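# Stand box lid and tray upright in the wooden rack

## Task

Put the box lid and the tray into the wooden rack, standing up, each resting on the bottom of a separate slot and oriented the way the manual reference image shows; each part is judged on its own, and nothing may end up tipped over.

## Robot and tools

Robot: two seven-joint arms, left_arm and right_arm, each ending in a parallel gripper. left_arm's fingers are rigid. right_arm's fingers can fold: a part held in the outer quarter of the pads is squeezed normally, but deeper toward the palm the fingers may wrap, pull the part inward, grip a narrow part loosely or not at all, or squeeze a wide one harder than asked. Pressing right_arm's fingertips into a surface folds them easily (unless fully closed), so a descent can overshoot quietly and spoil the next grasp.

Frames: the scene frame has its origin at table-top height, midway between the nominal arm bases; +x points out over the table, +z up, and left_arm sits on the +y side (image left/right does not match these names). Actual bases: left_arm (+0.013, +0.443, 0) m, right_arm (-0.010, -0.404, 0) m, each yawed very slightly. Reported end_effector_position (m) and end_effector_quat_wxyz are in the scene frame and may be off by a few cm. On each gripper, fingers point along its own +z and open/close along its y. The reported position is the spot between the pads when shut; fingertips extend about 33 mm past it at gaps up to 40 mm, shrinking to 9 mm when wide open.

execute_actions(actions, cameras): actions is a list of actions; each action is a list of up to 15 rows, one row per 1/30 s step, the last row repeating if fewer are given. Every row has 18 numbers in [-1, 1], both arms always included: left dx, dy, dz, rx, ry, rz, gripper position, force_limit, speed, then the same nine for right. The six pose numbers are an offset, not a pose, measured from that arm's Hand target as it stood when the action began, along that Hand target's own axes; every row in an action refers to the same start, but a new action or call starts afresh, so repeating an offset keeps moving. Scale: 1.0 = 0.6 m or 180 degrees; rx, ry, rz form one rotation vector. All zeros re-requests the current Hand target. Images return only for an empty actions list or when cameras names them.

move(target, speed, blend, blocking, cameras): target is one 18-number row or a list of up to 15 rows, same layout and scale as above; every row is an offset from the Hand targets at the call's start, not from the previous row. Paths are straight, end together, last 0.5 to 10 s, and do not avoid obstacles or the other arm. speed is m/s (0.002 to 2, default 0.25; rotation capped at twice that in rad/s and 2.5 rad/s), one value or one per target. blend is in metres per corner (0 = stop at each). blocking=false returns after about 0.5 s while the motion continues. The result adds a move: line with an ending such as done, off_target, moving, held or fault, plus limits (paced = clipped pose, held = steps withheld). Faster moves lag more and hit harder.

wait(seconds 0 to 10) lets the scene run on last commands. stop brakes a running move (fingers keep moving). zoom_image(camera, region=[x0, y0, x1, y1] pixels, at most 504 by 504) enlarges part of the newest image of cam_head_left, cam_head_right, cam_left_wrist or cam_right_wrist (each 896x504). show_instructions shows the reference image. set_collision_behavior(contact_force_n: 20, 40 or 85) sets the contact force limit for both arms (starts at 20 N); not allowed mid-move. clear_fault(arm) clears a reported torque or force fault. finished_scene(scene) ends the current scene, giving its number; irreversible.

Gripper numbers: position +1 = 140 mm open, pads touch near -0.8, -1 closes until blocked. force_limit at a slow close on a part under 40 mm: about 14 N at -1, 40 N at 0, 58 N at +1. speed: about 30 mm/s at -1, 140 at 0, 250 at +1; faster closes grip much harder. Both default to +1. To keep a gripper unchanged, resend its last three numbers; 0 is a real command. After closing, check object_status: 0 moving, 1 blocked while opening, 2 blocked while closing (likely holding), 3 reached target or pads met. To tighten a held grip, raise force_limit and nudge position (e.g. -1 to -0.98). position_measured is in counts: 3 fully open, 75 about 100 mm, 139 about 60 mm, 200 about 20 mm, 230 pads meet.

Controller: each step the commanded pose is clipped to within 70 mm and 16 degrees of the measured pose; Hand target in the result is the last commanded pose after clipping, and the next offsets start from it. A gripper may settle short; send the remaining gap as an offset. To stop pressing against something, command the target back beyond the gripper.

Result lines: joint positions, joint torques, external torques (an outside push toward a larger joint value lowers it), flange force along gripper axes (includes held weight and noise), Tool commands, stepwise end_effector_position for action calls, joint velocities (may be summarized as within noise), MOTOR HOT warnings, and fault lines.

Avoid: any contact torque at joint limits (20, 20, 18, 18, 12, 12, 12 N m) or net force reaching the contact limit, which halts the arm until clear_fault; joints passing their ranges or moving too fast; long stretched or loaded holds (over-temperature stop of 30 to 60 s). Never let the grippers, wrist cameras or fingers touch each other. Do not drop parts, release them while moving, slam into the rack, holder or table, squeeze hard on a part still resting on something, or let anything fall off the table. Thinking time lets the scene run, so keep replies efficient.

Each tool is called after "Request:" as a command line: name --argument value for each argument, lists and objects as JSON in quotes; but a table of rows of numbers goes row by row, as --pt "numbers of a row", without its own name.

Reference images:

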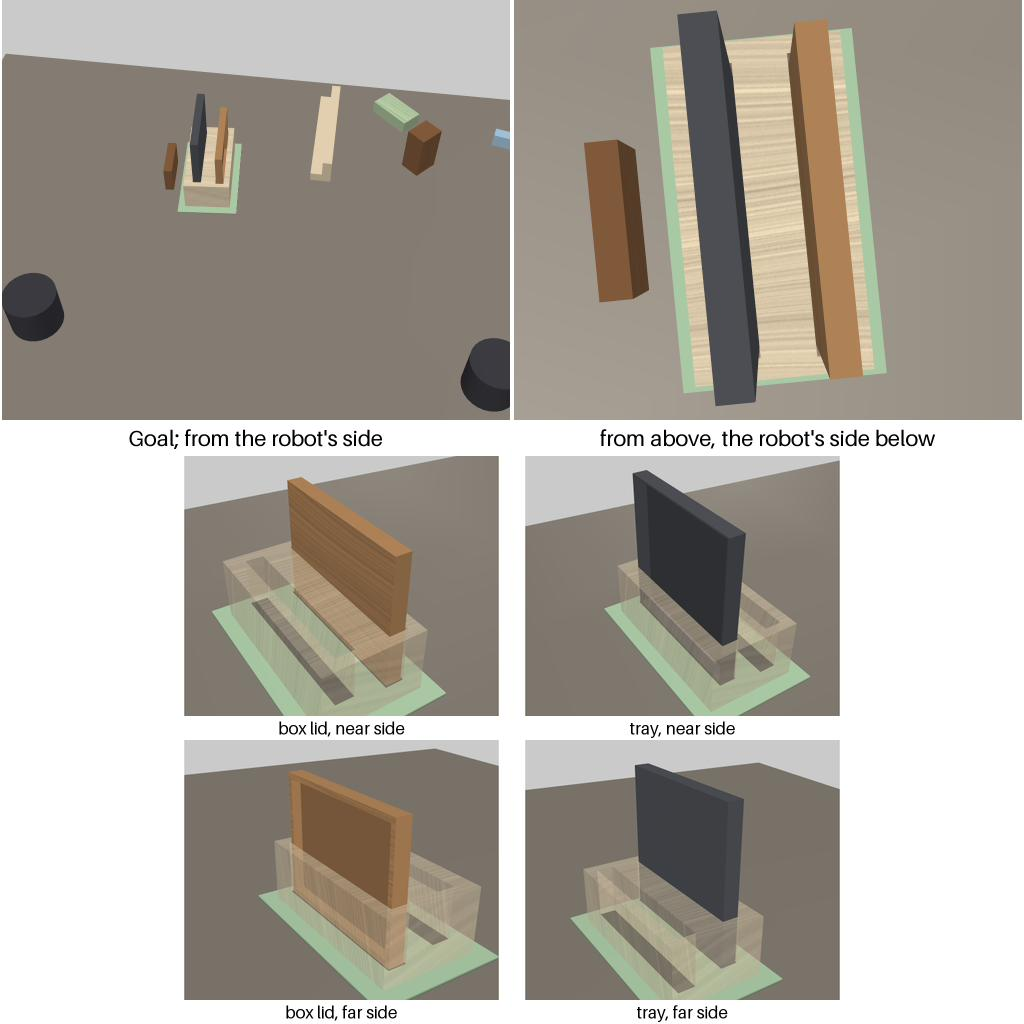

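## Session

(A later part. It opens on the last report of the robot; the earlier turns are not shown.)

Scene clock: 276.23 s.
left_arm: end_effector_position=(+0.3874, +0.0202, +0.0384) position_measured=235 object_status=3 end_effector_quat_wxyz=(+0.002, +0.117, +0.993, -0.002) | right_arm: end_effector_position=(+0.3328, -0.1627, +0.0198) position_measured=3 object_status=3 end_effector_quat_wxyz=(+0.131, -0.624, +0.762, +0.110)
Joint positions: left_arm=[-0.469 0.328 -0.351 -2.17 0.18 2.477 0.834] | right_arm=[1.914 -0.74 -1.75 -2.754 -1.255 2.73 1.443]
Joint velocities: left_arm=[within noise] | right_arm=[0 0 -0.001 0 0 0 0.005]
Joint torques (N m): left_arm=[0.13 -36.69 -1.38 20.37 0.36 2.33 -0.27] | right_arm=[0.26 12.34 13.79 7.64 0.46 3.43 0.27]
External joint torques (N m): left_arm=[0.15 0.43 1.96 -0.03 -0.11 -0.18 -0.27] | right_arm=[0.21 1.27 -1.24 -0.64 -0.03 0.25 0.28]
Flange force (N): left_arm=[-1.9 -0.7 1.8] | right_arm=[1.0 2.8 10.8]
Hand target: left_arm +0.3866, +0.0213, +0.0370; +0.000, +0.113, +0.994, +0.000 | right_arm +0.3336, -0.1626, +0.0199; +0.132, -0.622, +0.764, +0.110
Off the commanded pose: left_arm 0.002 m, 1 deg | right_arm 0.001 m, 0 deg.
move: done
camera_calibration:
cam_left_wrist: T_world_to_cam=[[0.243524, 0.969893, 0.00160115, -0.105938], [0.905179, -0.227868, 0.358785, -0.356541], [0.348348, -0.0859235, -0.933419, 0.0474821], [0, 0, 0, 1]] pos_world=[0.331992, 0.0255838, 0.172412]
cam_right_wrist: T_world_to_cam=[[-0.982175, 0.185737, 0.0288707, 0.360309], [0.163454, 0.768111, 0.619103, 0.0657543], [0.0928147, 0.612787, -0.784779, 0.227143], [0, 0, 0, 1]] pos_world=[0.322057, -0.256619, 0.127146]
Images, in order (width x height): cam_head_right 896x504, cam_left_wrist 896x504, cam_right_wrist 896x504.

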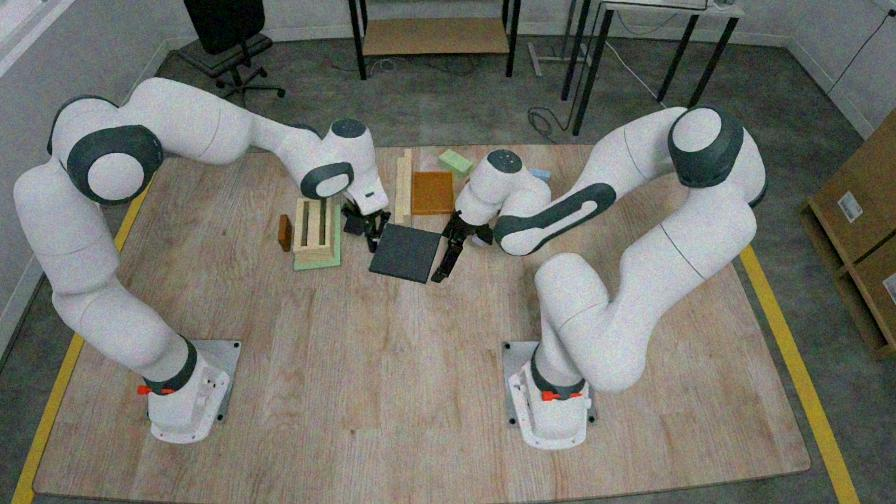

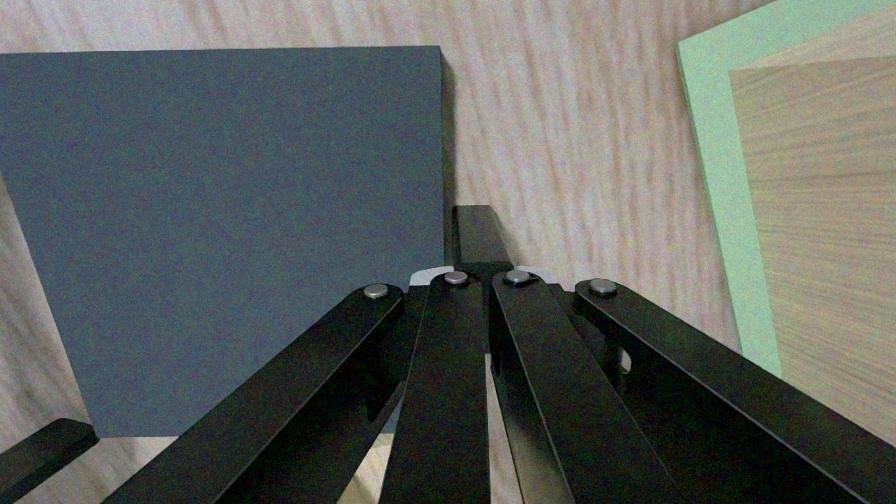

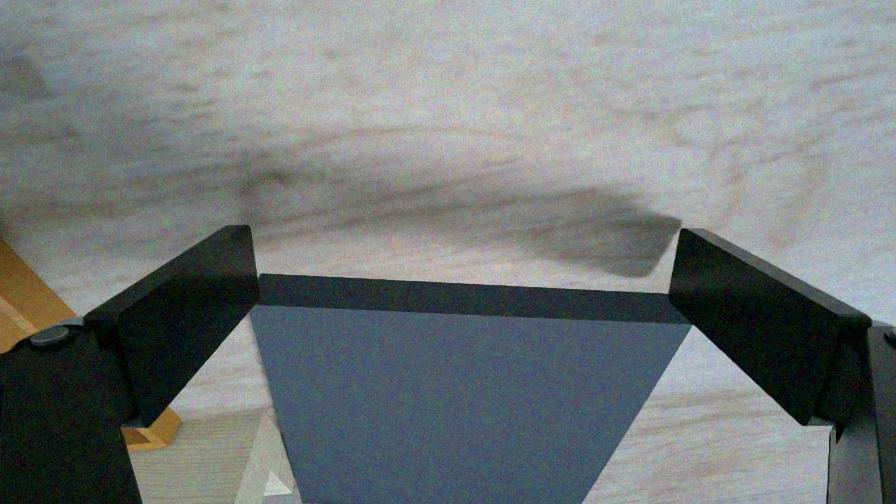

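Request:
move --target '[-0.0183,-0.0267,0,0,0,0.008,-1,0,1,0,0,0,0,0,0,1,1,1]' --speed 0.05 --cameras '["cam_left_wrist","cam_right_wrist"]'

Scene clock: 287.40 s.
left_arm: end_effector_position=(+0.3938, +0.0112, +0.0354) position_measured=235 object_status=3 end_effector_quat_wxyz=(-0.004, +0.123, +0.992, +0.006) | right_arm: end_effector_position=(+0.3348, -0.1645, +0.0195) position_measured=3 object_status=3 end_effector_quat_wxyz=(+0.131, -0.620, +0.766, +0.109)
Joint positions: left_arm=[-0.484 0.373 -0.344 -2.105 0.195 2.435 0.834] | right_arm=[1.913 -0.738 -1.752 -2.752 -1.255 2.731 1.45]
Joint velocities: left_arm=[-0.002 0 0 0.002 0.001 -0.003 -0.002] | right_arm=[within noise]
Joint torques (N m): left_arm=[-2.15 -38.12 -4.58 22.46 0.29 4.61 -0.12] | right_arm=[1.32 10.91 14.98 6.49 0.35 3.74 0.02]
External joint torques (N m): left_arm=[-2.2 0.67 -0.89 1.87 -0.19 2.15 -0.12] | right_arm=[1.33 -0.24 0.01 -1.85 -0.15 0.58 0.03]
Flange force (N): left_arm=[-3.5 -6.6 5.6] | right_arm=[-0.6 3.7 6.9]
Hand target: left_arm +0.3937, +0.0032, +0.0370; +0.000, +0.126, +0.992, +0.000 | right_arm +0.3336, -0.1626, +0.0199; +0.132, -0.622, +0.764, +0.110
Off the commanded pose: left_arm 0.008 m, 1 deg | right_arm 0.002 m, 0 deg.
move: off_target (left_arm)
camera_calibration:
cam_left_wrist: T_world_to_cam=[[0.255045, 0.966818, 0.0146597, -0.103671], [0.906093, -0.244264, 0.345442, -0.363063], [0.337561, -0.0748204, -0.938325, 0.0459273], [0, 0, 0, 1]] pos_world=[0.339906, 0.0149843, 0.170032]
cam_right_wrist: T_world_to_cam=[[-0.980126, 0.196125, 0.0297854, 0.363514], [0.1723, 0.767239, 0.617784, 0.064019], [0.0983103, 0.610639, -0.785783, 0.225662], [0, 0, 0, 1]] pos_world=[0.323074, -0.25821, 0.126944]
Images, in order (width x height): cam_left_wrist 896x504, cam_right_wrist 896x504.

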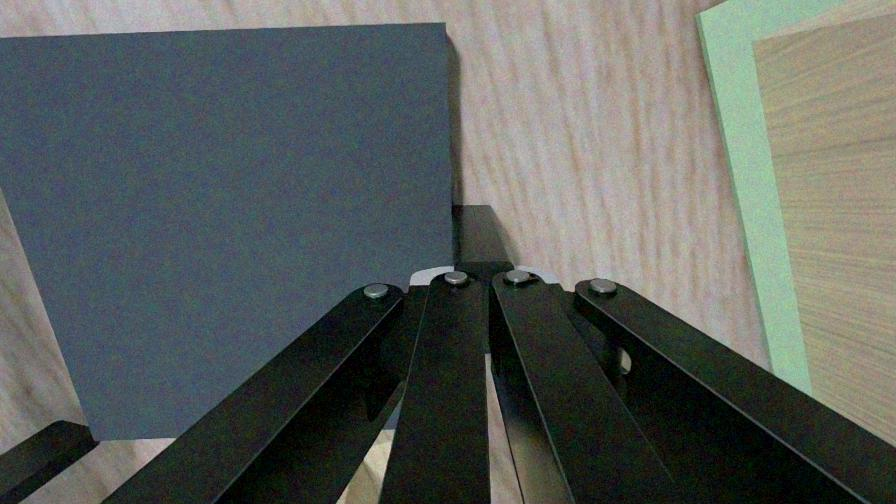

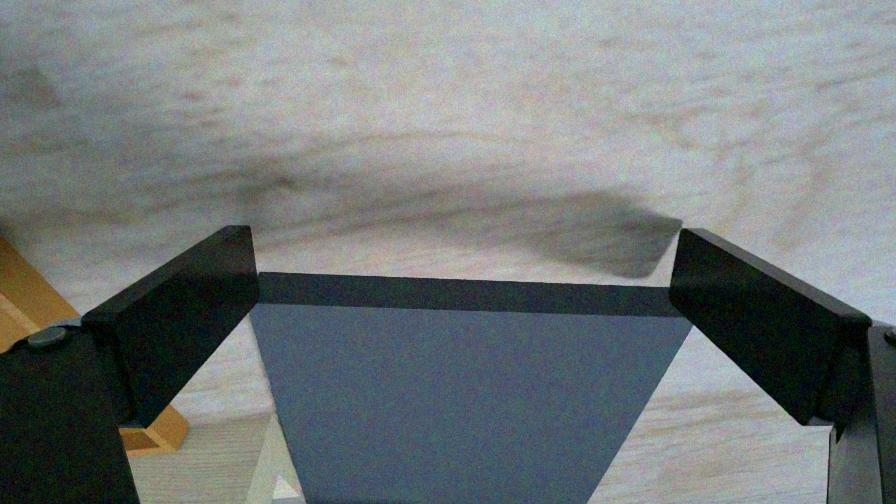

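Request:
move --pt "0 0 -0.0417 0 0 0 -1 0 1 0 0 0 0 0 0 1 1 1" --pt "0 -0.0092 -0.0833 0 0 0 -1 0 1 0 0 0 0 0 0 1 1 1" --speed 0.06 --blend '[0.005,0]' --cameras '["cam_head_right","cam_left_wrist","cam_right_wrist"]'

Scene clock: 298.67 s.
left_arm: end_effector_position=(+0.3919, +0.0033, +0.0830) position_measured=235 object_status=3 end_effector_quat_wxyz=(-0.003, +0.121, +0.993, +0.005) | right_arm: end_effector_position=(+0.3352, -0.1673, +0.0181) position_measured=3 object_status=3 end_effector_quat_wxyz=(+0.128, -0.618, +0.768, +0.107)
Joint positions: left_arm=[-0.469 0.297 -0.379 -2.074 0.155 2.333 0.846] | right_arm=[1.91 -0.738 -1.753 -2.751 -1.257 2.724 1.455]
Joint velocities: left_arm=[0.001 0.001 -0.002 0.003 -0.001 -0.003 0.004] | right_arm=[within noise]
Joint torques (N m): left_arm=[-0.47 -38.18 -4.4 23.23 -0.28 3.72 0.09] | right_arm=[1.82 10.54 15.63 6.32 0.04 4.11 -0.13]
External joint torques (N m): left_arm=[-0.66 -0.7 -1.29 1.32 -0.83 1.25 0.09] | right_arm=[1.76 -0.67 0.63 -1.9 -0.46 0.96 -0.12]
Flange force (N): left_arm=[0.2 -1.2 -0.5] | right_arm=[-1.4 4.2 6.9]
Hand target: left_arm +0.3923, -0.0021, +0.0870; +0.000, +0.126, +0.992, +0.000 | right_arm +0.3336, -0.1626, +0.0199; +0.132, -0.622, +0.764, +0.110
Off the commanded pose: left_arm 0.007 m, 1 deg | right_arm 0.005 m, 1 deg.
move: off_target (left_arm, right_arm)
camera_calibration:
cam_left_wrist: T_world_to_cam=[[0.251649, 0.967709, 0.014549, -0.0949727], [0.906087, -0.240854, 0.347844, -0.379823], [0.340116, -0.0743519, -0.93744, 0.0895285], [0, 0, 0, 1]] pos_world=[0.337603, 0.00708047, 0.217428]
cam_right_wrist: T_world_to_cam=[[-0.978693, 0.202937, 0.0312635, 0.365181], [0.179202, 0.769862, 0.612535, 0.0652213], [0.100238, 0.605086, -0.789825, 0.224738], [0, 0, 0, 1]] pos_world=[0.323185, -0.260306, 0.126137]
Images, in order (width x height): cam_head_right 896x504, cam_left_wrist 896x504, cam_right_wrist 896x504.

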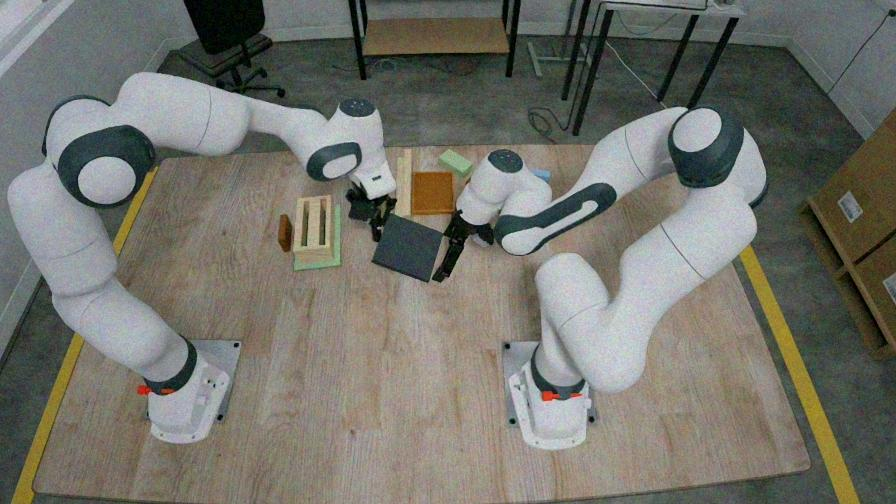

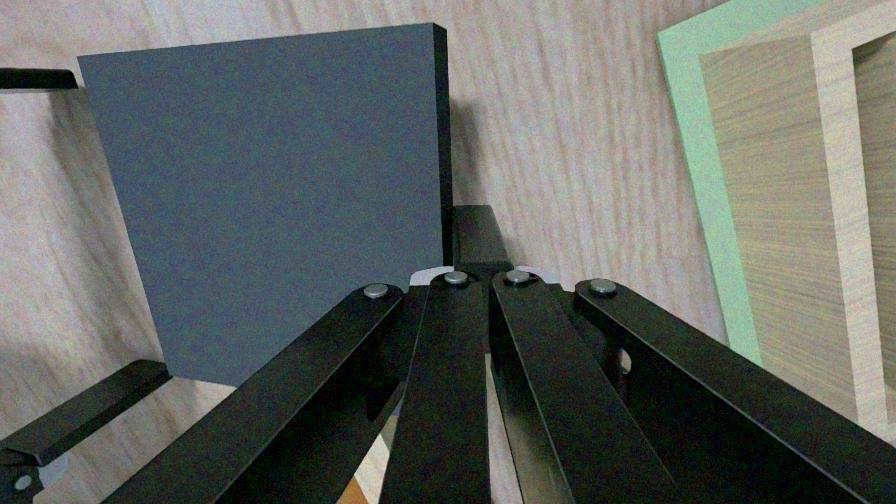

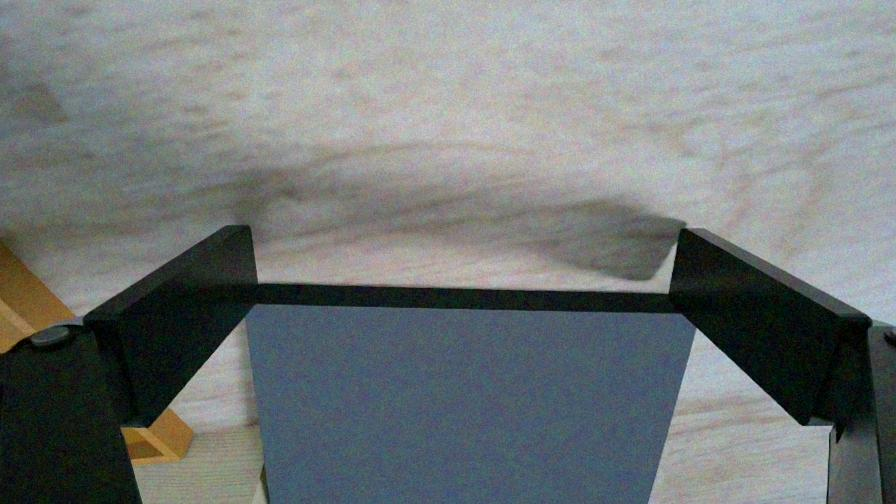

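Request:
move --pt "0 -0.0158 -0.0417 0 0 0 -1 0 1 0 0 0 0 0 0 1 1 1" --pt "0 -0.0392 -0.0767 0 0 0 -1 0 1 0 0 0 0 0 0 1 1 1" --pt "0 -0.0692 -0.1083 0 0 0 -1 0 1 0 0 0 0 0 0 1 1 1" --pt "0 -0.104 -0.1333 0 0 0 -1 0 1 0 0 0 0 0 0 1 1 1" --pt "0 -0.143 -0.153 0 0 0 -1 0 1 0 0 0 0 0 0 1 1 1" --pt "0 -0.183 -0.1633 0 0 0 -1 0 1 0 0 0 0 0 0 1 1 1" --speed 0.07 --blend 0.005 --cameras '["cam_head_right","cam_left_wrist","cam_right_wrist"]'

Request:
zoom_image --camera "cam_head_right" --region '[320, 160, 520, 300]'

Scene clock: 310.47 s.
left_arm: end_effector_position=(+0.3661, -0.1107, +0.1894) position_measured=235 object_status=3 end_effector_quat_wxyz=(+0.003, +0.130, +0.992, -0.004) | right_arm: end_effector_position=(+0.3337, -0.1665, +0.0178) position_measured=3 object_status=3 end_effector_quat_wxyz=(+0.128, -0.619, +0.767, +0.107)
Joint positions: left_arm=[-0.627 0.371 -0.404 -1.681 0.159 2.03 0.729] | right_arm=[1.908 -0.756 -1.752 -2.75 -1.273 2.708 1.463]
Joint velocities: left_arm=[0 0 0 -0.001 0.001 -0.001 -0.005] | right_arm=[within noise]
Joint torques (N m): left_arm=[-0.07 -39.86 -2.28 23.07 0.68 2.32 -0.37] | right_arm=[0.68 10.82 15.45 6.95 0.17 3.84 -0.14]
External joint torques (N m): left_arm=[-0.27 2.11 1.91 -1.14 0 -0.2 -0.37] | right_arm=[0.61 -0.53 0.13 -1.13 -0.34 0.68 -0.13]
Flange force (N): left_arm=[-2.0 -2.1 3.5] | right_arm=[0.8 2.5 3.1]
Hand target: left_arm +0.3649, -0.1085, +0.1849; +0.000, +0.126, +0.992, +0.000 | right_arm +0.3336, -0.1626, +0.0199; +0.132, -0.622, +0.764, +0.110
Off the commanded pose: left_arm 0.005 m, 1 deg | right_arm 0.004 m, 1 deg.
move: off_target (left_arm, right_arm)
camera_calibration:
cam_left_wrist: T_world_to_cam=[[0.268466, 0.963285, -0.0026811, 0.0169669], [0.898297, -0.249347, 0.361786, -0.421695], [0.347834, -0.0995357, -0.932257, 0.182995], [0, 0, 0, 1]] pos_world=[0.310601, -0.103278, 0.323207]
cam_right_wrist: T_world_to_cam=[[-0.979442, 0.19919, 0.0318932, 0.36323], [0.176673, 0.770699, 0.612217, 0.0659831], [0.0973676, 0.605265, -0.790046, 0.225198], [0, 0, 0, 1]] pos_world=[0.322178, -0.25951, 0.125937]
Images, in order (width x height): cam_head_right 896x504, cam_left_wrist 896x504, cam_right_wrist 896x504.

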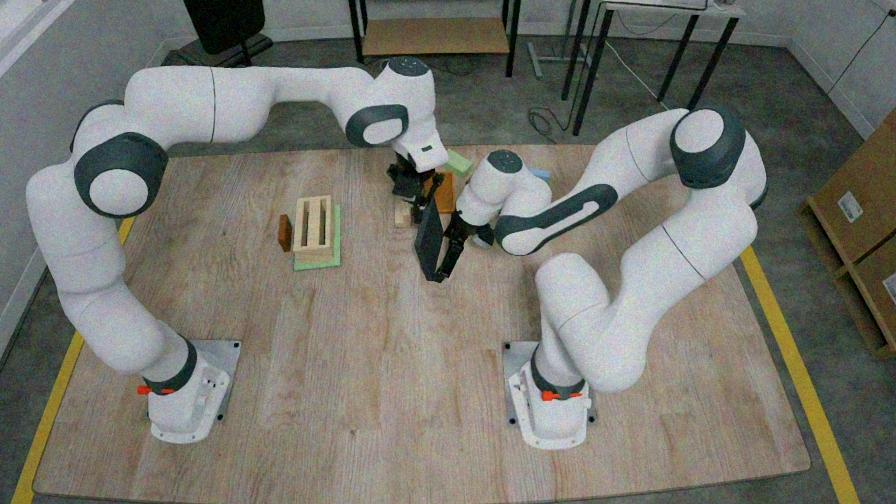

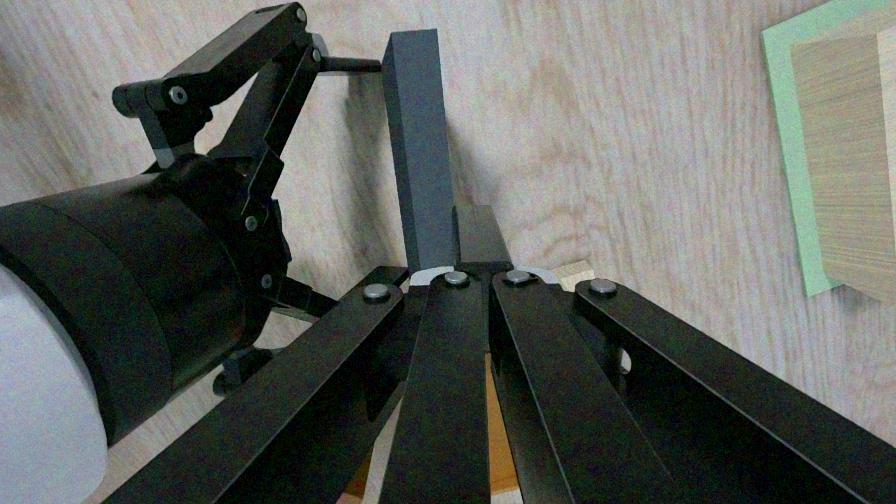

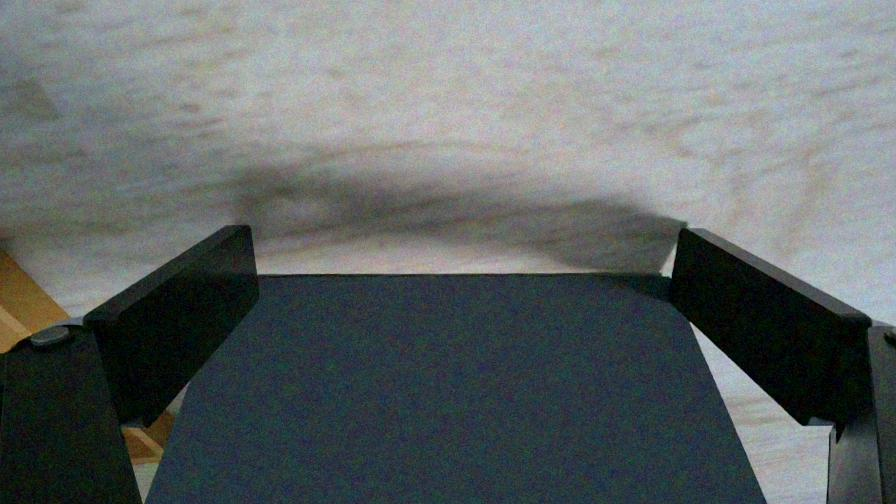

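Scaled by 2.520 from the camera's 896x504 image, which has a finer 1280x720 frame.

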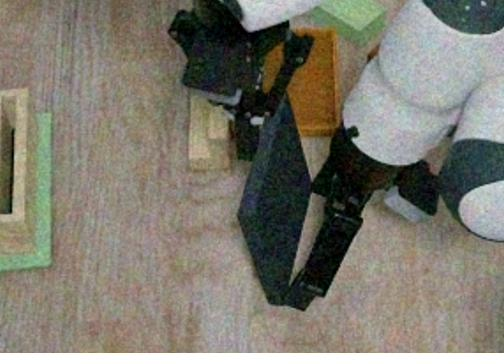

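Request:
move --target '[0,-0.045,-0.005,0,0,0,-1,0,1,0,0,0,0,0,0,1,1,1]' --speed 0.04 --cameras '["cam_head_left","cam_left_wrist","cam_right_wrist"]'

Request:
zoom_image --camera "cam_head_left" --region '[320, 160, 520, 300]'

Scene clock: 319.50 s.
left_arm: end_effector_position=(+0.3597, -0.1367, +0.1917) position_measured=235 object_status=3 end_effector_quat_wxyz=(+0.003, +0.129, +0.992, -0.004) | right_arm: end_effector_position=(+0.3335, -0.1655, +0.0183) position_measured=3 object_status=3 end_effector_quat_wxyz=(+0.129, -0.620, +0.767, +0.108)
Joint positions: left_arm=[-0.679 0.432 -0.394 -1.585 0.176 1.992 0.694] | right_arm=[1.909 -0.757 -1.751 -2.75 -1.273 2.709 1.463]
Joint velocities: left_arm=[0 0 0.001 -0.001 0.001 -0.001 -0.004] | right_arm=[within noise]
Joint torques (N m): left_arm=[-0.17 -42.73 -3.11 23.46 0.67 2.01 -0.29] | right_arm=[0.27 11.22 15.1 7.47 0.18 3.64 -0.06]
External joint torques (N m): left_arm=[-0.1 1.5 1.77 -0.91 -0.02 -0.54 -0.29] | right_arm=[0.32 -0.11 -0.18 -0.67 -0.34 0.48 -0.05]
Flange force (N): left_arm=[-1.7 -1.6 1.7] | right_arm=[1.0 1.9 4.1]
Hand target: left_arm +0.3582, -0.1346, +0.1879; +0.000, +0.126, +0.992, +0.000 | right_arm +0.3336, -0.1626, +0.0199; +0.132, -0.622, +0.764, +0.110
Off the commanded pose: left_arm 0.005 m, 1 deg | right_arm 0.003 m, 1 deg.
move: off_target (left_arm)
camera_calibration:
cam_left_wrist: T_world_to_cam=[[0.267787, 0.963473, -0.00303804, 0.0440575], [0.898763, -0.248663, 0.361099, -0.423182], [0.347154, -0.0994283, -0.932523, 0.185051], [0, 0, 0, 1]] pos_world=[0.304301, -0.129279, 0.325508]
cam_right_wrist: T_world_to_cam=[[-0.979749, 0.197705, 0.0316983, 0.362703], [0.175173, 0.76965, 0.613966, 0.0652519], [0.0969876, 0.607085, -0.788696, 0.225308], [0, 0, 0, 1]] pos_world=[0.322076, -0.25871, 0.12614]
Images, in order (width x height): cam_head_left 896x504, cam_left_wrist 896x504, cam_right_wrist 896x504.

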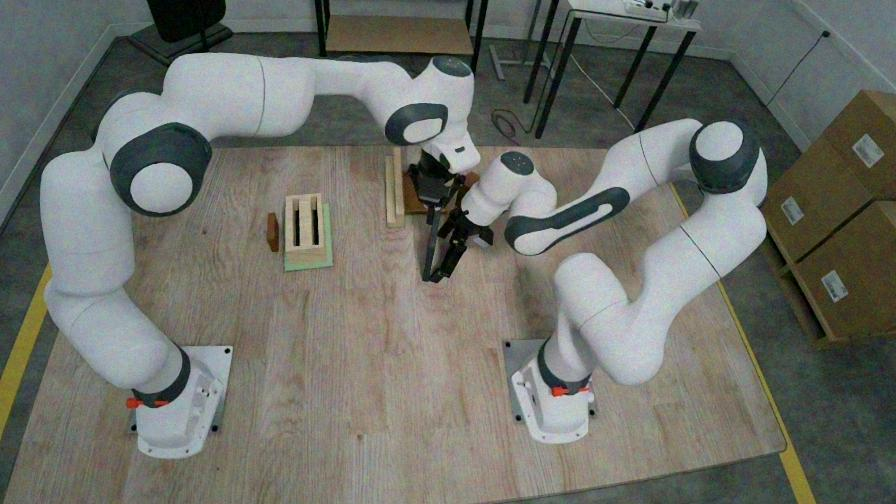

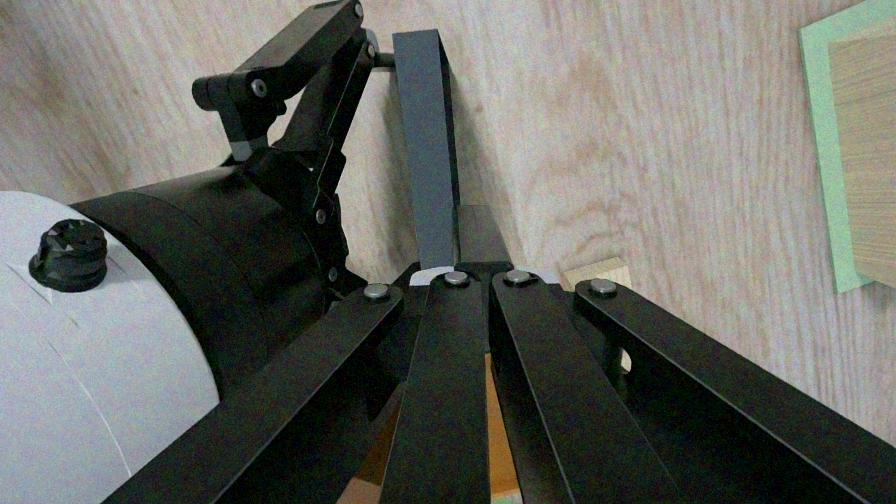

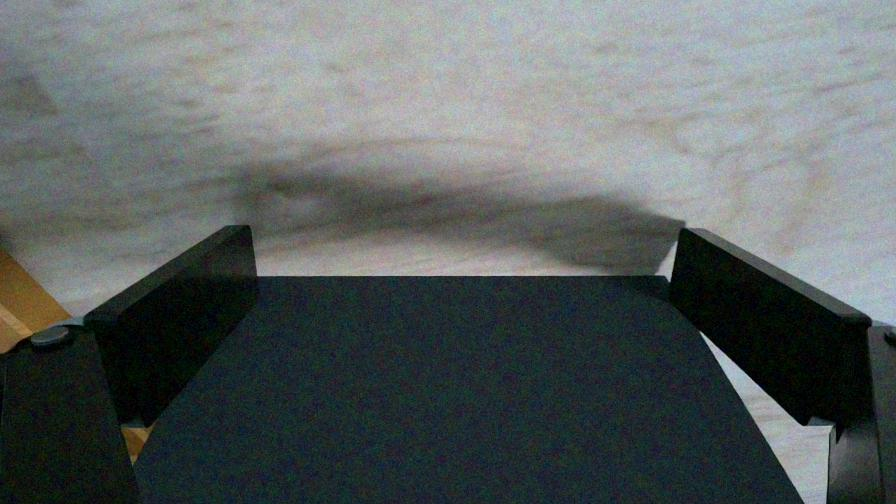

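Scaled by 2.520 from the camera's 896x504 image, which has a finer 1280x720 frame.

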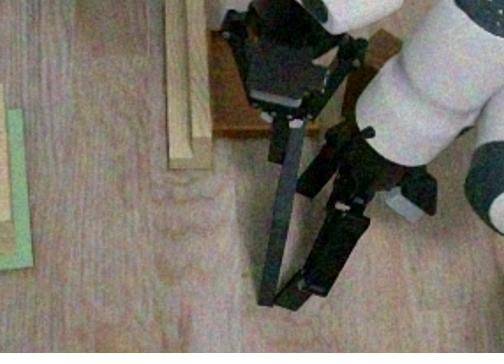

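Request:
move --target '[0,0,0,0,0,0,-1,0,1,0.1253,0.0039,-0.0455,0,0,0,1,1,1]' --speed 0.1 --cameras '["cam_head_left","cam_left_wrist","cam_right_wrist"]'

Request:
zoom_image --camera "cam_head_left" --region '[320, 160, 520, 300]'

Scene clock: 332.20 s.
left_arm: end_effector_position=(+0.3597, -0.1367, +0.1916) position_measured=235 object_status=3 end_effector_quat_wxyz=(+0.003, +0.128, +0.992, -0.004) | right_arm: end_effector_position=(+0.3151, -0.2402, +0.0201) position_measured=3 object_status=3 end_effector_quat_wxyz=(+0.132, -0.620, +0.766, +0.110)
Joint positions: left_arm=[-0.68 0.432 -0.392 -1.585 0.176 1.992 0.692] | right_arm=[1.527 -0.824 -1.663 -2.886 -1.264 2.642 1.222]
Joint velocities: left_arm=[within noise] | right_arm=[0 0 0 0 0 -0.001 -0.006]
Joint torques (N m): left_arm=[-0.11 -42.96 -2.91 23.08 0.5 2.15 -0.24] | right_arm=[-0.92 9.22 13.62 5.57 0.65 2.97 -0.24]
External joint torques (N m): left_arm=[-0.26 1.05 1.75 -1.16 -0.19 -0.37 -0.24] | right_arm=[-0.94 0.11 -0.66 -0.87 0.19 -0.17 -0.23]
Flange force (N): left_arm=[0.6 0.6 2.0] | right_arm=[4.9 2.6 -5.0]
Hand target: left_arm +0.3582, -0.1346, +0.1879; +0.000, +0.126, +0.992, +0.000 | right_arm +0.3151, -0.2405, +0.0202; +0.132, -0.622, +0.764, +0.110
Off the commanded pose: left_arm 0.005 m, 1 deg | right_arm 0.000 m, 0 deg.
move: off_target (left_arm)
camera_calibration:
cam_left_wrist: T_world_to_cam=[[0.266321, 0.963881, -0.00240116, 0.0445712], [0.89897, -0.247486, 0.361391, -0.423147], [0.347744, -0.0984048, -0.932411, 0.184982], [0, 0, 0, 1]] pos_world=[0.3042, -0.129481, 0.325508]
cam_right_wrist: T_world_to_cam=[[-0.980115, 0.196322, 0.0288512, 0.359186], [0.171607, 0.765615, 0.619988, 0.12494], [0.0996281, 0.61261, -0.784081, 0.274297], [0, 0, 0, 1]] pos_world=[0.303275, -0.334209, 0.127247]
Images, in order (width x height): cam_head_left 896x504, cam_left_wrist 896x504, cam_right_wrist 896x504.

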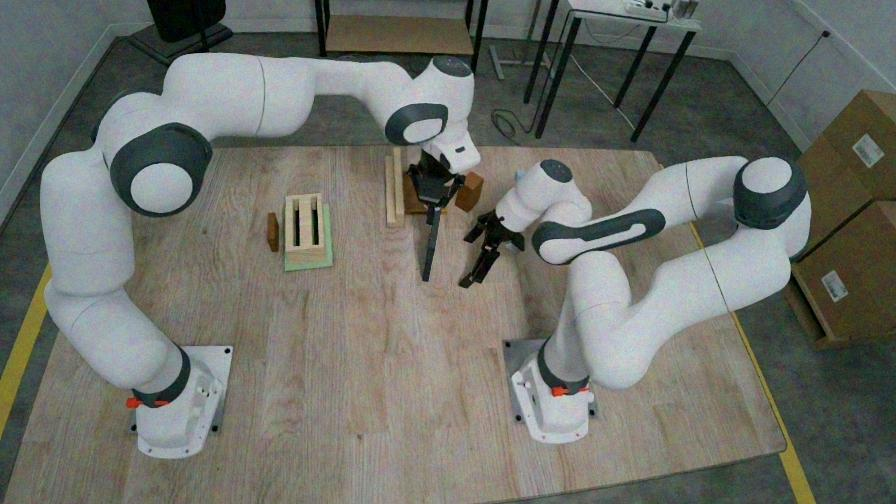

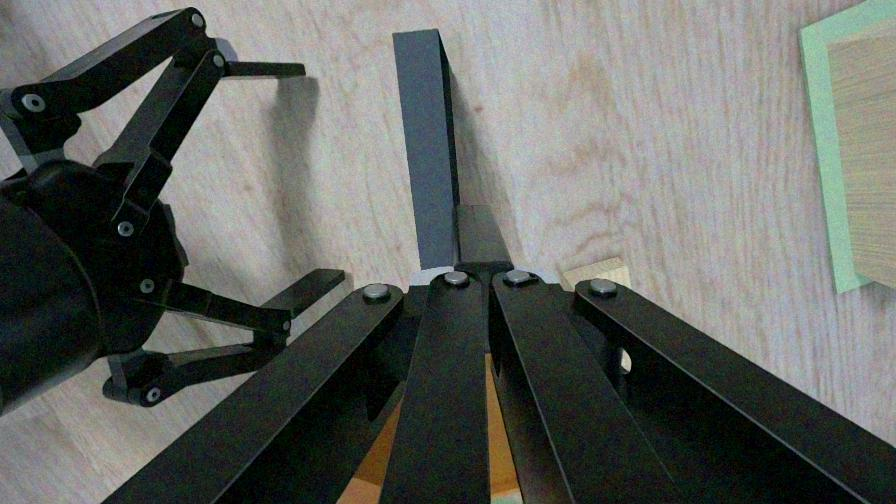

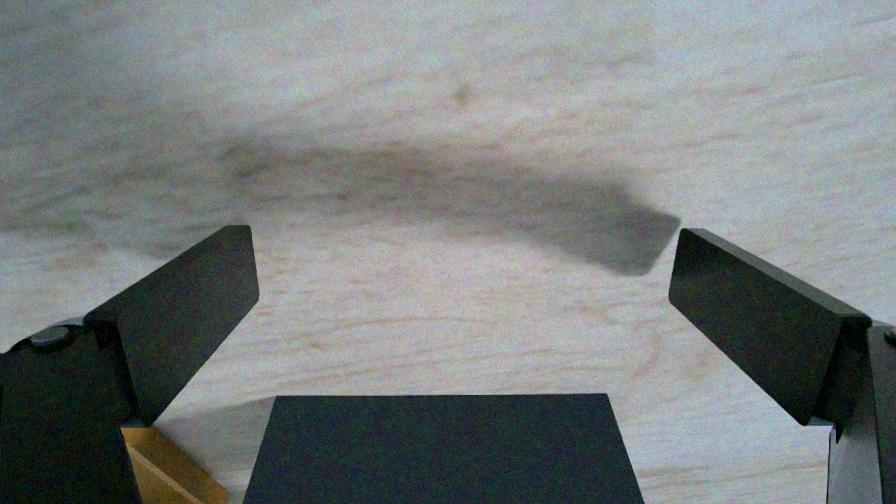

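Scaled by 2.520 from the camera's 896x504 image, which has a finer 1280x720 frame.

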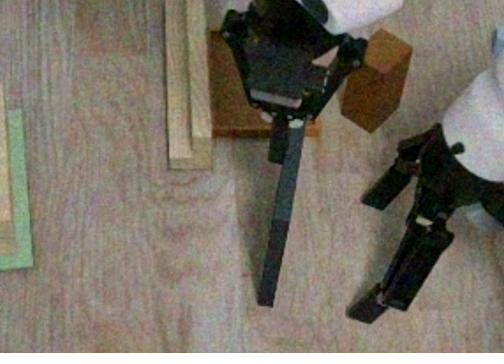

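Request:
move --pt "0 0.0067 -0.045 0 0 0 -1 0 1 0 0 0 0 0 0 1 1 1" --pt "-0.0085 -0.0222 -0.045 0 0 -0.0194 -0.25 0 0 0 0 0 0 0 0 1 1 1" --pt "-0.0085 -0.0222 0 0 0 -0.0194 -0.25 0 0 0 0 0 0 0 0 1 1 1" --speed '[0.08,0.08,0.1]' --cameras '["cam_head_left","cam_left_wrist"]'

Request:
zoom_image --camera "cam_head_left" --region '[320, 160, 520, 300]'

Scene clock: 347.57 s.
left_arm: end_effector_position=(+0.3589, -0.1480, +0.1886) position_measured=160 object_status=3 end_effector_quat_wxyz=(-0.002, +0.099, +0.995, +0.001) | right_arm: end_effector_position=(+0.3151, -0.2402, +0.0201) position_measured=3 object_status=3 end_effector_quat_wxyz=(+0.132, -0.621, +0.765, +0.109)
Joint positions: left_arm=[-0.723 0.476 -0.362 -1.517 0.174 1.958 0.628] | right_arm=[1.527 -0.824 -1.663 -2.886 -1.264 2.642 1.22]
Joint velocities: left_arm=[-0.001 0 0 0 0 0.005 -0.001] | right_arm=[within noise]
Joint torques (N m): left_arm=[0.26 -46.06 -2.66 23.85 0.91 2.79 -0.4] | right_arm=[-0.89 9.42 13.67 5.59 0.68 3.03 -0.3]
External joint torques (N m): left_arm=[0.19 -0.33 2.05 -0.42 0.22 0.29 -0.4] | right_arm=[-0.88 0.27 -0.62 -0.93 0.22 -0.11 -0.29]
Flange force (N): left_arm=[1.9 2.6 1.6] | right_arm=[4.8 2.7 -4.7]
Hand target: left_arm +0.3598, -0.1488, +0.1879; +0.000, +0.095, +0.995, +0.000 | right_arm +0.3151, -0.2405, +0.0202; +0.132, -0.622, +0.764, +0.110
Off the commanded pose: left_arm 0.001 m, 0 deg | right_arm 0.000 m, 0 deg.
move: done
camera_calibration:
cam_left_wrist: T_world_to_cam=[[0.207841, 0.978146, 0.00563781, 0.0772264], [0.915452, -0.196543, 0.351167, -0.420585], [0.344601, -0.0678257, -0.936296, 0.187722], [0, 0, 0, 1]] pos_world=[0.304285, -0.14547, 0.323023]
Images, in order (width x height): cam_head_left 896x504, cam_left_wrist 896x504.

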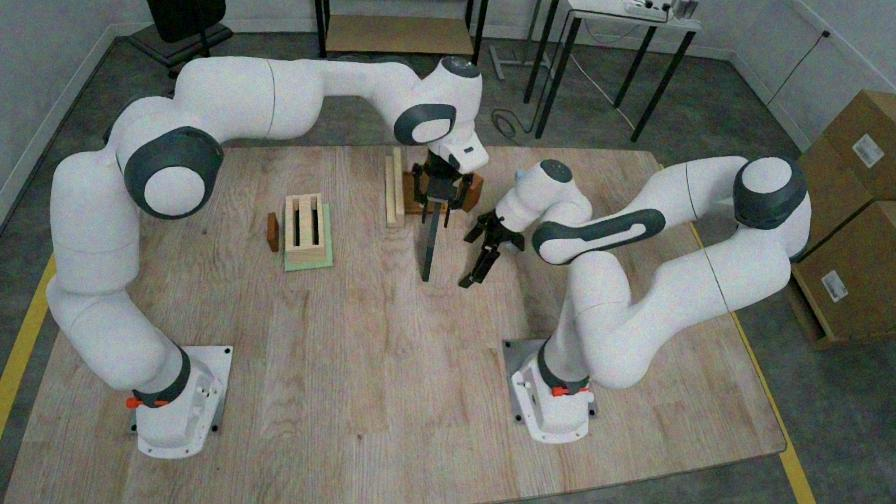

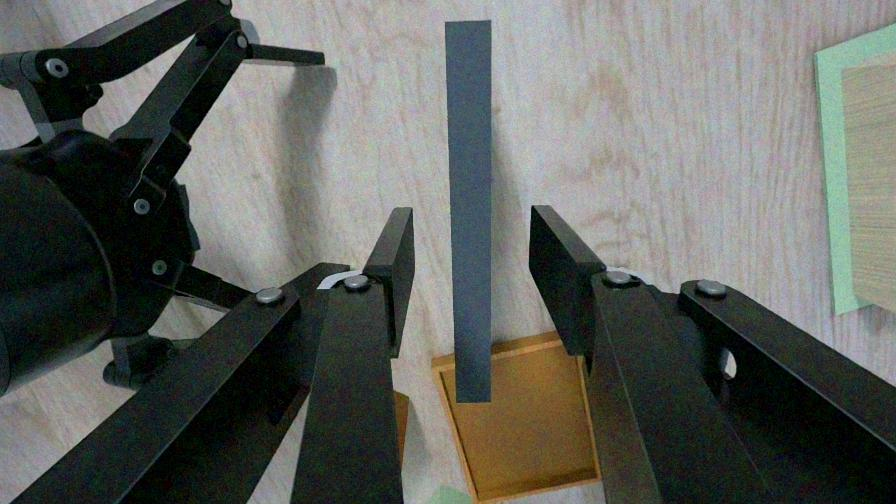

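Scaled by 2.520 from the camera's 896x504 image, which has a finer 1280x720 frame.

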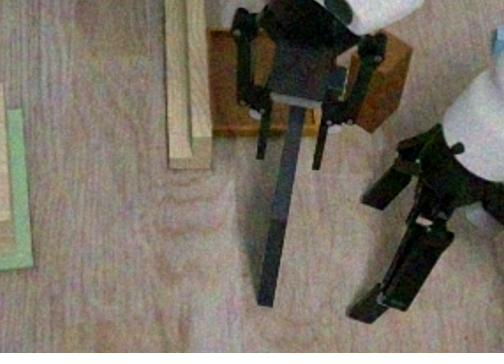

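Request:
move --pt "0 0 0.0333 0 0 0 -0.25 0 0 0 0 0 0 0 0 1 1 1" --pt "0 0 0.0333 0 0 0 -1 -0.1 -1 0 0 0 0 0 0 1 1 1" --speed 0.08 --cameras '["cam_left_wrist"]'

Scene clock: 356.17 s.
left_arm: end_effector_position=(+0.3593, -0.1483, +0.1689) position_measured=207 object_status=0 end_effector_quat_wxyz=(-0.001, +0.098, +0.995, +0.000) | right_arm: end_effector_position=(+0.3151, -0.2402, +0.0201) position_measured=3 object_status=3 end_effector_quat_wxyz=(+0.132, -0.621, +0.765, +0.109)
Joint positions: left_arm=[-0.728 0.491 -0.354 -1.546 0.179 2.003 0.624] | right_arm=[1.527 -0.824 -1.663 -2.886 -1.264 2.642 1.22]
Joint torques (N m): left_arm=[0.06 -46.06 -2.85 23.65 0.63 2.65 -0.25] | right_arm=[-0.89 9.48 13.68 5.54 0.7 3.03 -0.26]
External joint torques (N m): left_arm=[-0.2 0.14 1.77 -0.61 -0.06 0.14 -0.25] | right_arm=[-0.92 0.31 -0.61 -0.91 0.24 -0.11 -0.25]
Flange force (N): left_arm=[1.4 1.6 1.6] | right_arm=[4.7 2.9 -4.8]
Hand target: left_arm +0.3598, -0.1488, +0.1679; +0.000, +0.095, +0.995, +0.000 | right_arm +0.3151, -0.2405, +0.0202; +0.132, -0.622, +0.764, +0.110
Off the commanded pose: left_arm 0.001 m, 0 deg | right_arm 0.000 m, 0 deg.
move: done
camera_calibration:
cam_left_wrist: T_world_to_cam=[[0.207518, 0.978218, 0.0051046, 0.0777832], [0.915006, -0.195949, 0.352659, -0.41399], [0.345977, -0.0685123, -0.935738, 0.168445], [0, 0, 0, 1]] pos_world=[0.304384, -0.145669, 0.303221]
Images, in order (width x height): cam_left_wrist 896x504.

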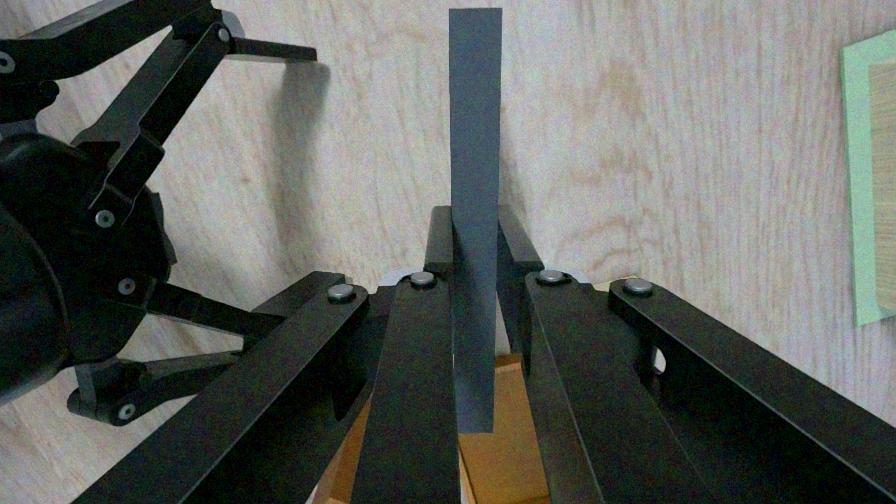

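Request:
move --pt "0 0 -0.0333 0 0 0 -1 -0.1 -1 0 0 0 0 0 0 1 1 1" --pt "0 0 -0.1917 0 0 0 -1 -0.1 -1 0 0 0 0 0 0 1 1 1" --pt "-0.0098 0.585 -0.1917 0 0 -0.0967 -1 -0.1 -1 -0.182 -0.174 -0.4305 0.076 0.0914 0.4306 1 1 1" --speed '[0.06,0.2,0.2]' --blend '[0.005,0.02,0]' --cameras '["all"]'

Request:
zoom_image --camera "cam_left_wrist" --region '[250, 0, 750, 504]'

Scene clock: 372.43 s.
left_arm: end_effector_position=(+0.4309, +0.1950, +0.2813) position_measured=207 object_status=2 end_effector_quat_wxyz=(-0.003, -0.061, +0.998, +0.002) | right_arm: end_effector_position=(+0.4224, -0.2468, +0.3002) position_measured=3 object_status=3 end_effector_quat_wxyz=(+0.002, -0.004, +1.000, +0.001)
Joint positions: left_arm=[-0.382 -0.221 -0.118 -2.152 -0.029 1.925 0.937] | right_arm=[1.185 -0.424 -0.69 -2.193 -0.277 1.852 2.144]
Joint velocities: left_arm=[within noise] | right_arm=[-0.001 -0.001 -0.001 -0.002 0.002 -0.001 0.007]
Joint torques (N m): left_arm=[0.48 -25.3 2.29 24.1 0.62 2.73 0.19] | right_arm=[-0.98 -9.82 7.14 23.71 1.15 2.3 0.32]
External joint torques (N m): left_arm=[0.42 -0.84 1.62 -0.5 -0.1 0.27 0.19] | right_arm=[-0.89 1.95 -0.46 -0.19 0.31 -0.17 0.32]
Flange force (N): left_arm=[2.0 4.7 1.3] | right_arm=[-5.5 2.4 0.9]
Hand target: left_arm +0.4323, +0.1947, +0.2830; +0.000, -0.056, +0.998, +0.000 | right_arm +0.4214, -0.2468, +0.2998; +0.000, +0.001, +1.000, +0.000
Off the commanded pose: left_arm 0.002 m, 1 deg | right_arm 0.001 m, 1 deg.
move: done
camera_calibration:
cam_left_wrist: T_world_to_cam=[[-0.108961, 0.994011, 0.0082983, -0.141114], [0.931884, 0.099238, 0.348919, -0.515776], [0.346006, 0.0457516, -0.937116, 0.250334], [0, 0, 0, 1]] pos_world=[0.378651, 0.18, 0.415727]
cam_right_wrist: T_world_to_cam=[[-0.00944087, 0.999545, 0.0286386, 0.245914], [0.946967, -0.000262367, 0.32133, -0.488987], [0.321191, 0.0301535, -0.946534, 0.29866], [0, 0, 0, 1]] pos_world=[0.369449, -0.254936, 0.432775]

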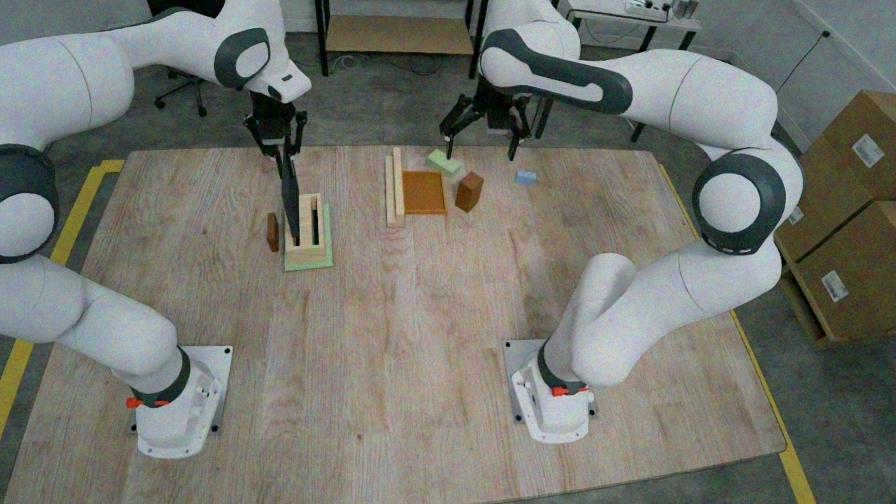

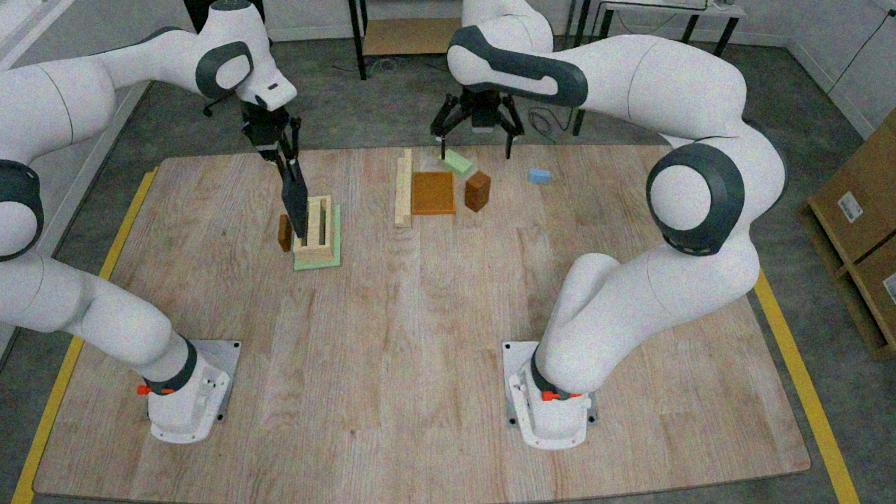

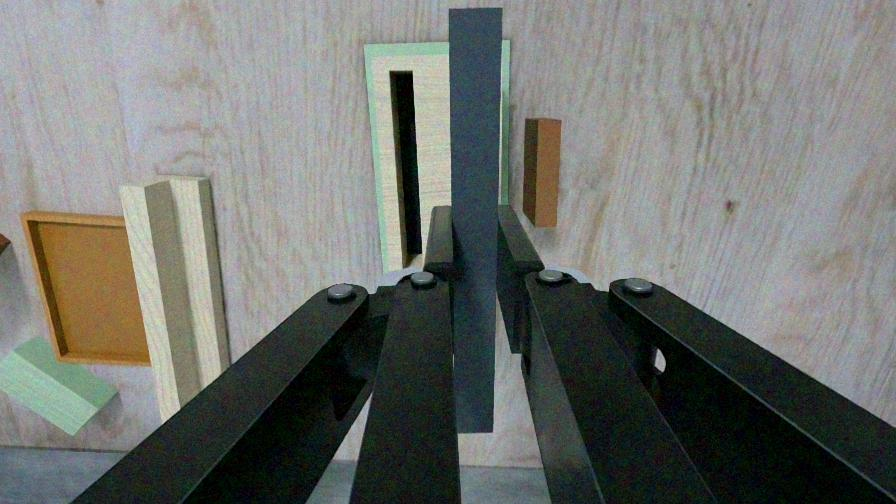

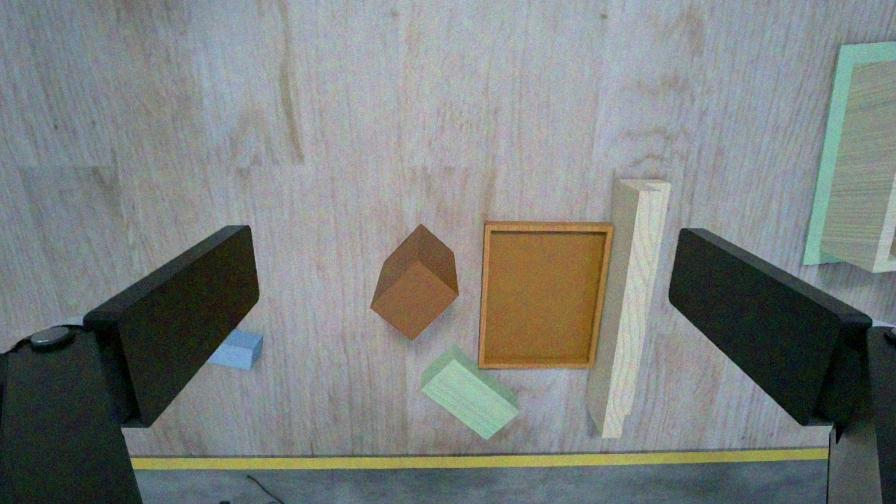

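Scaled by 1.000.

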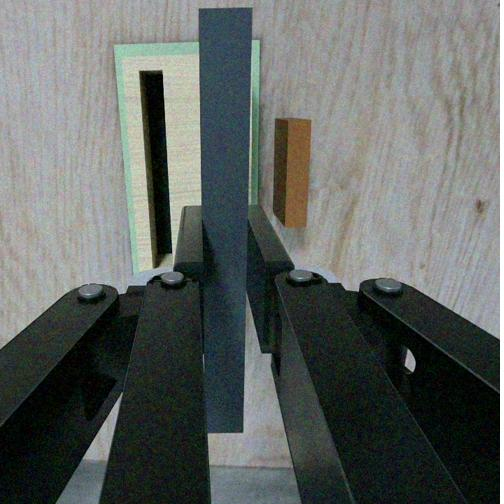

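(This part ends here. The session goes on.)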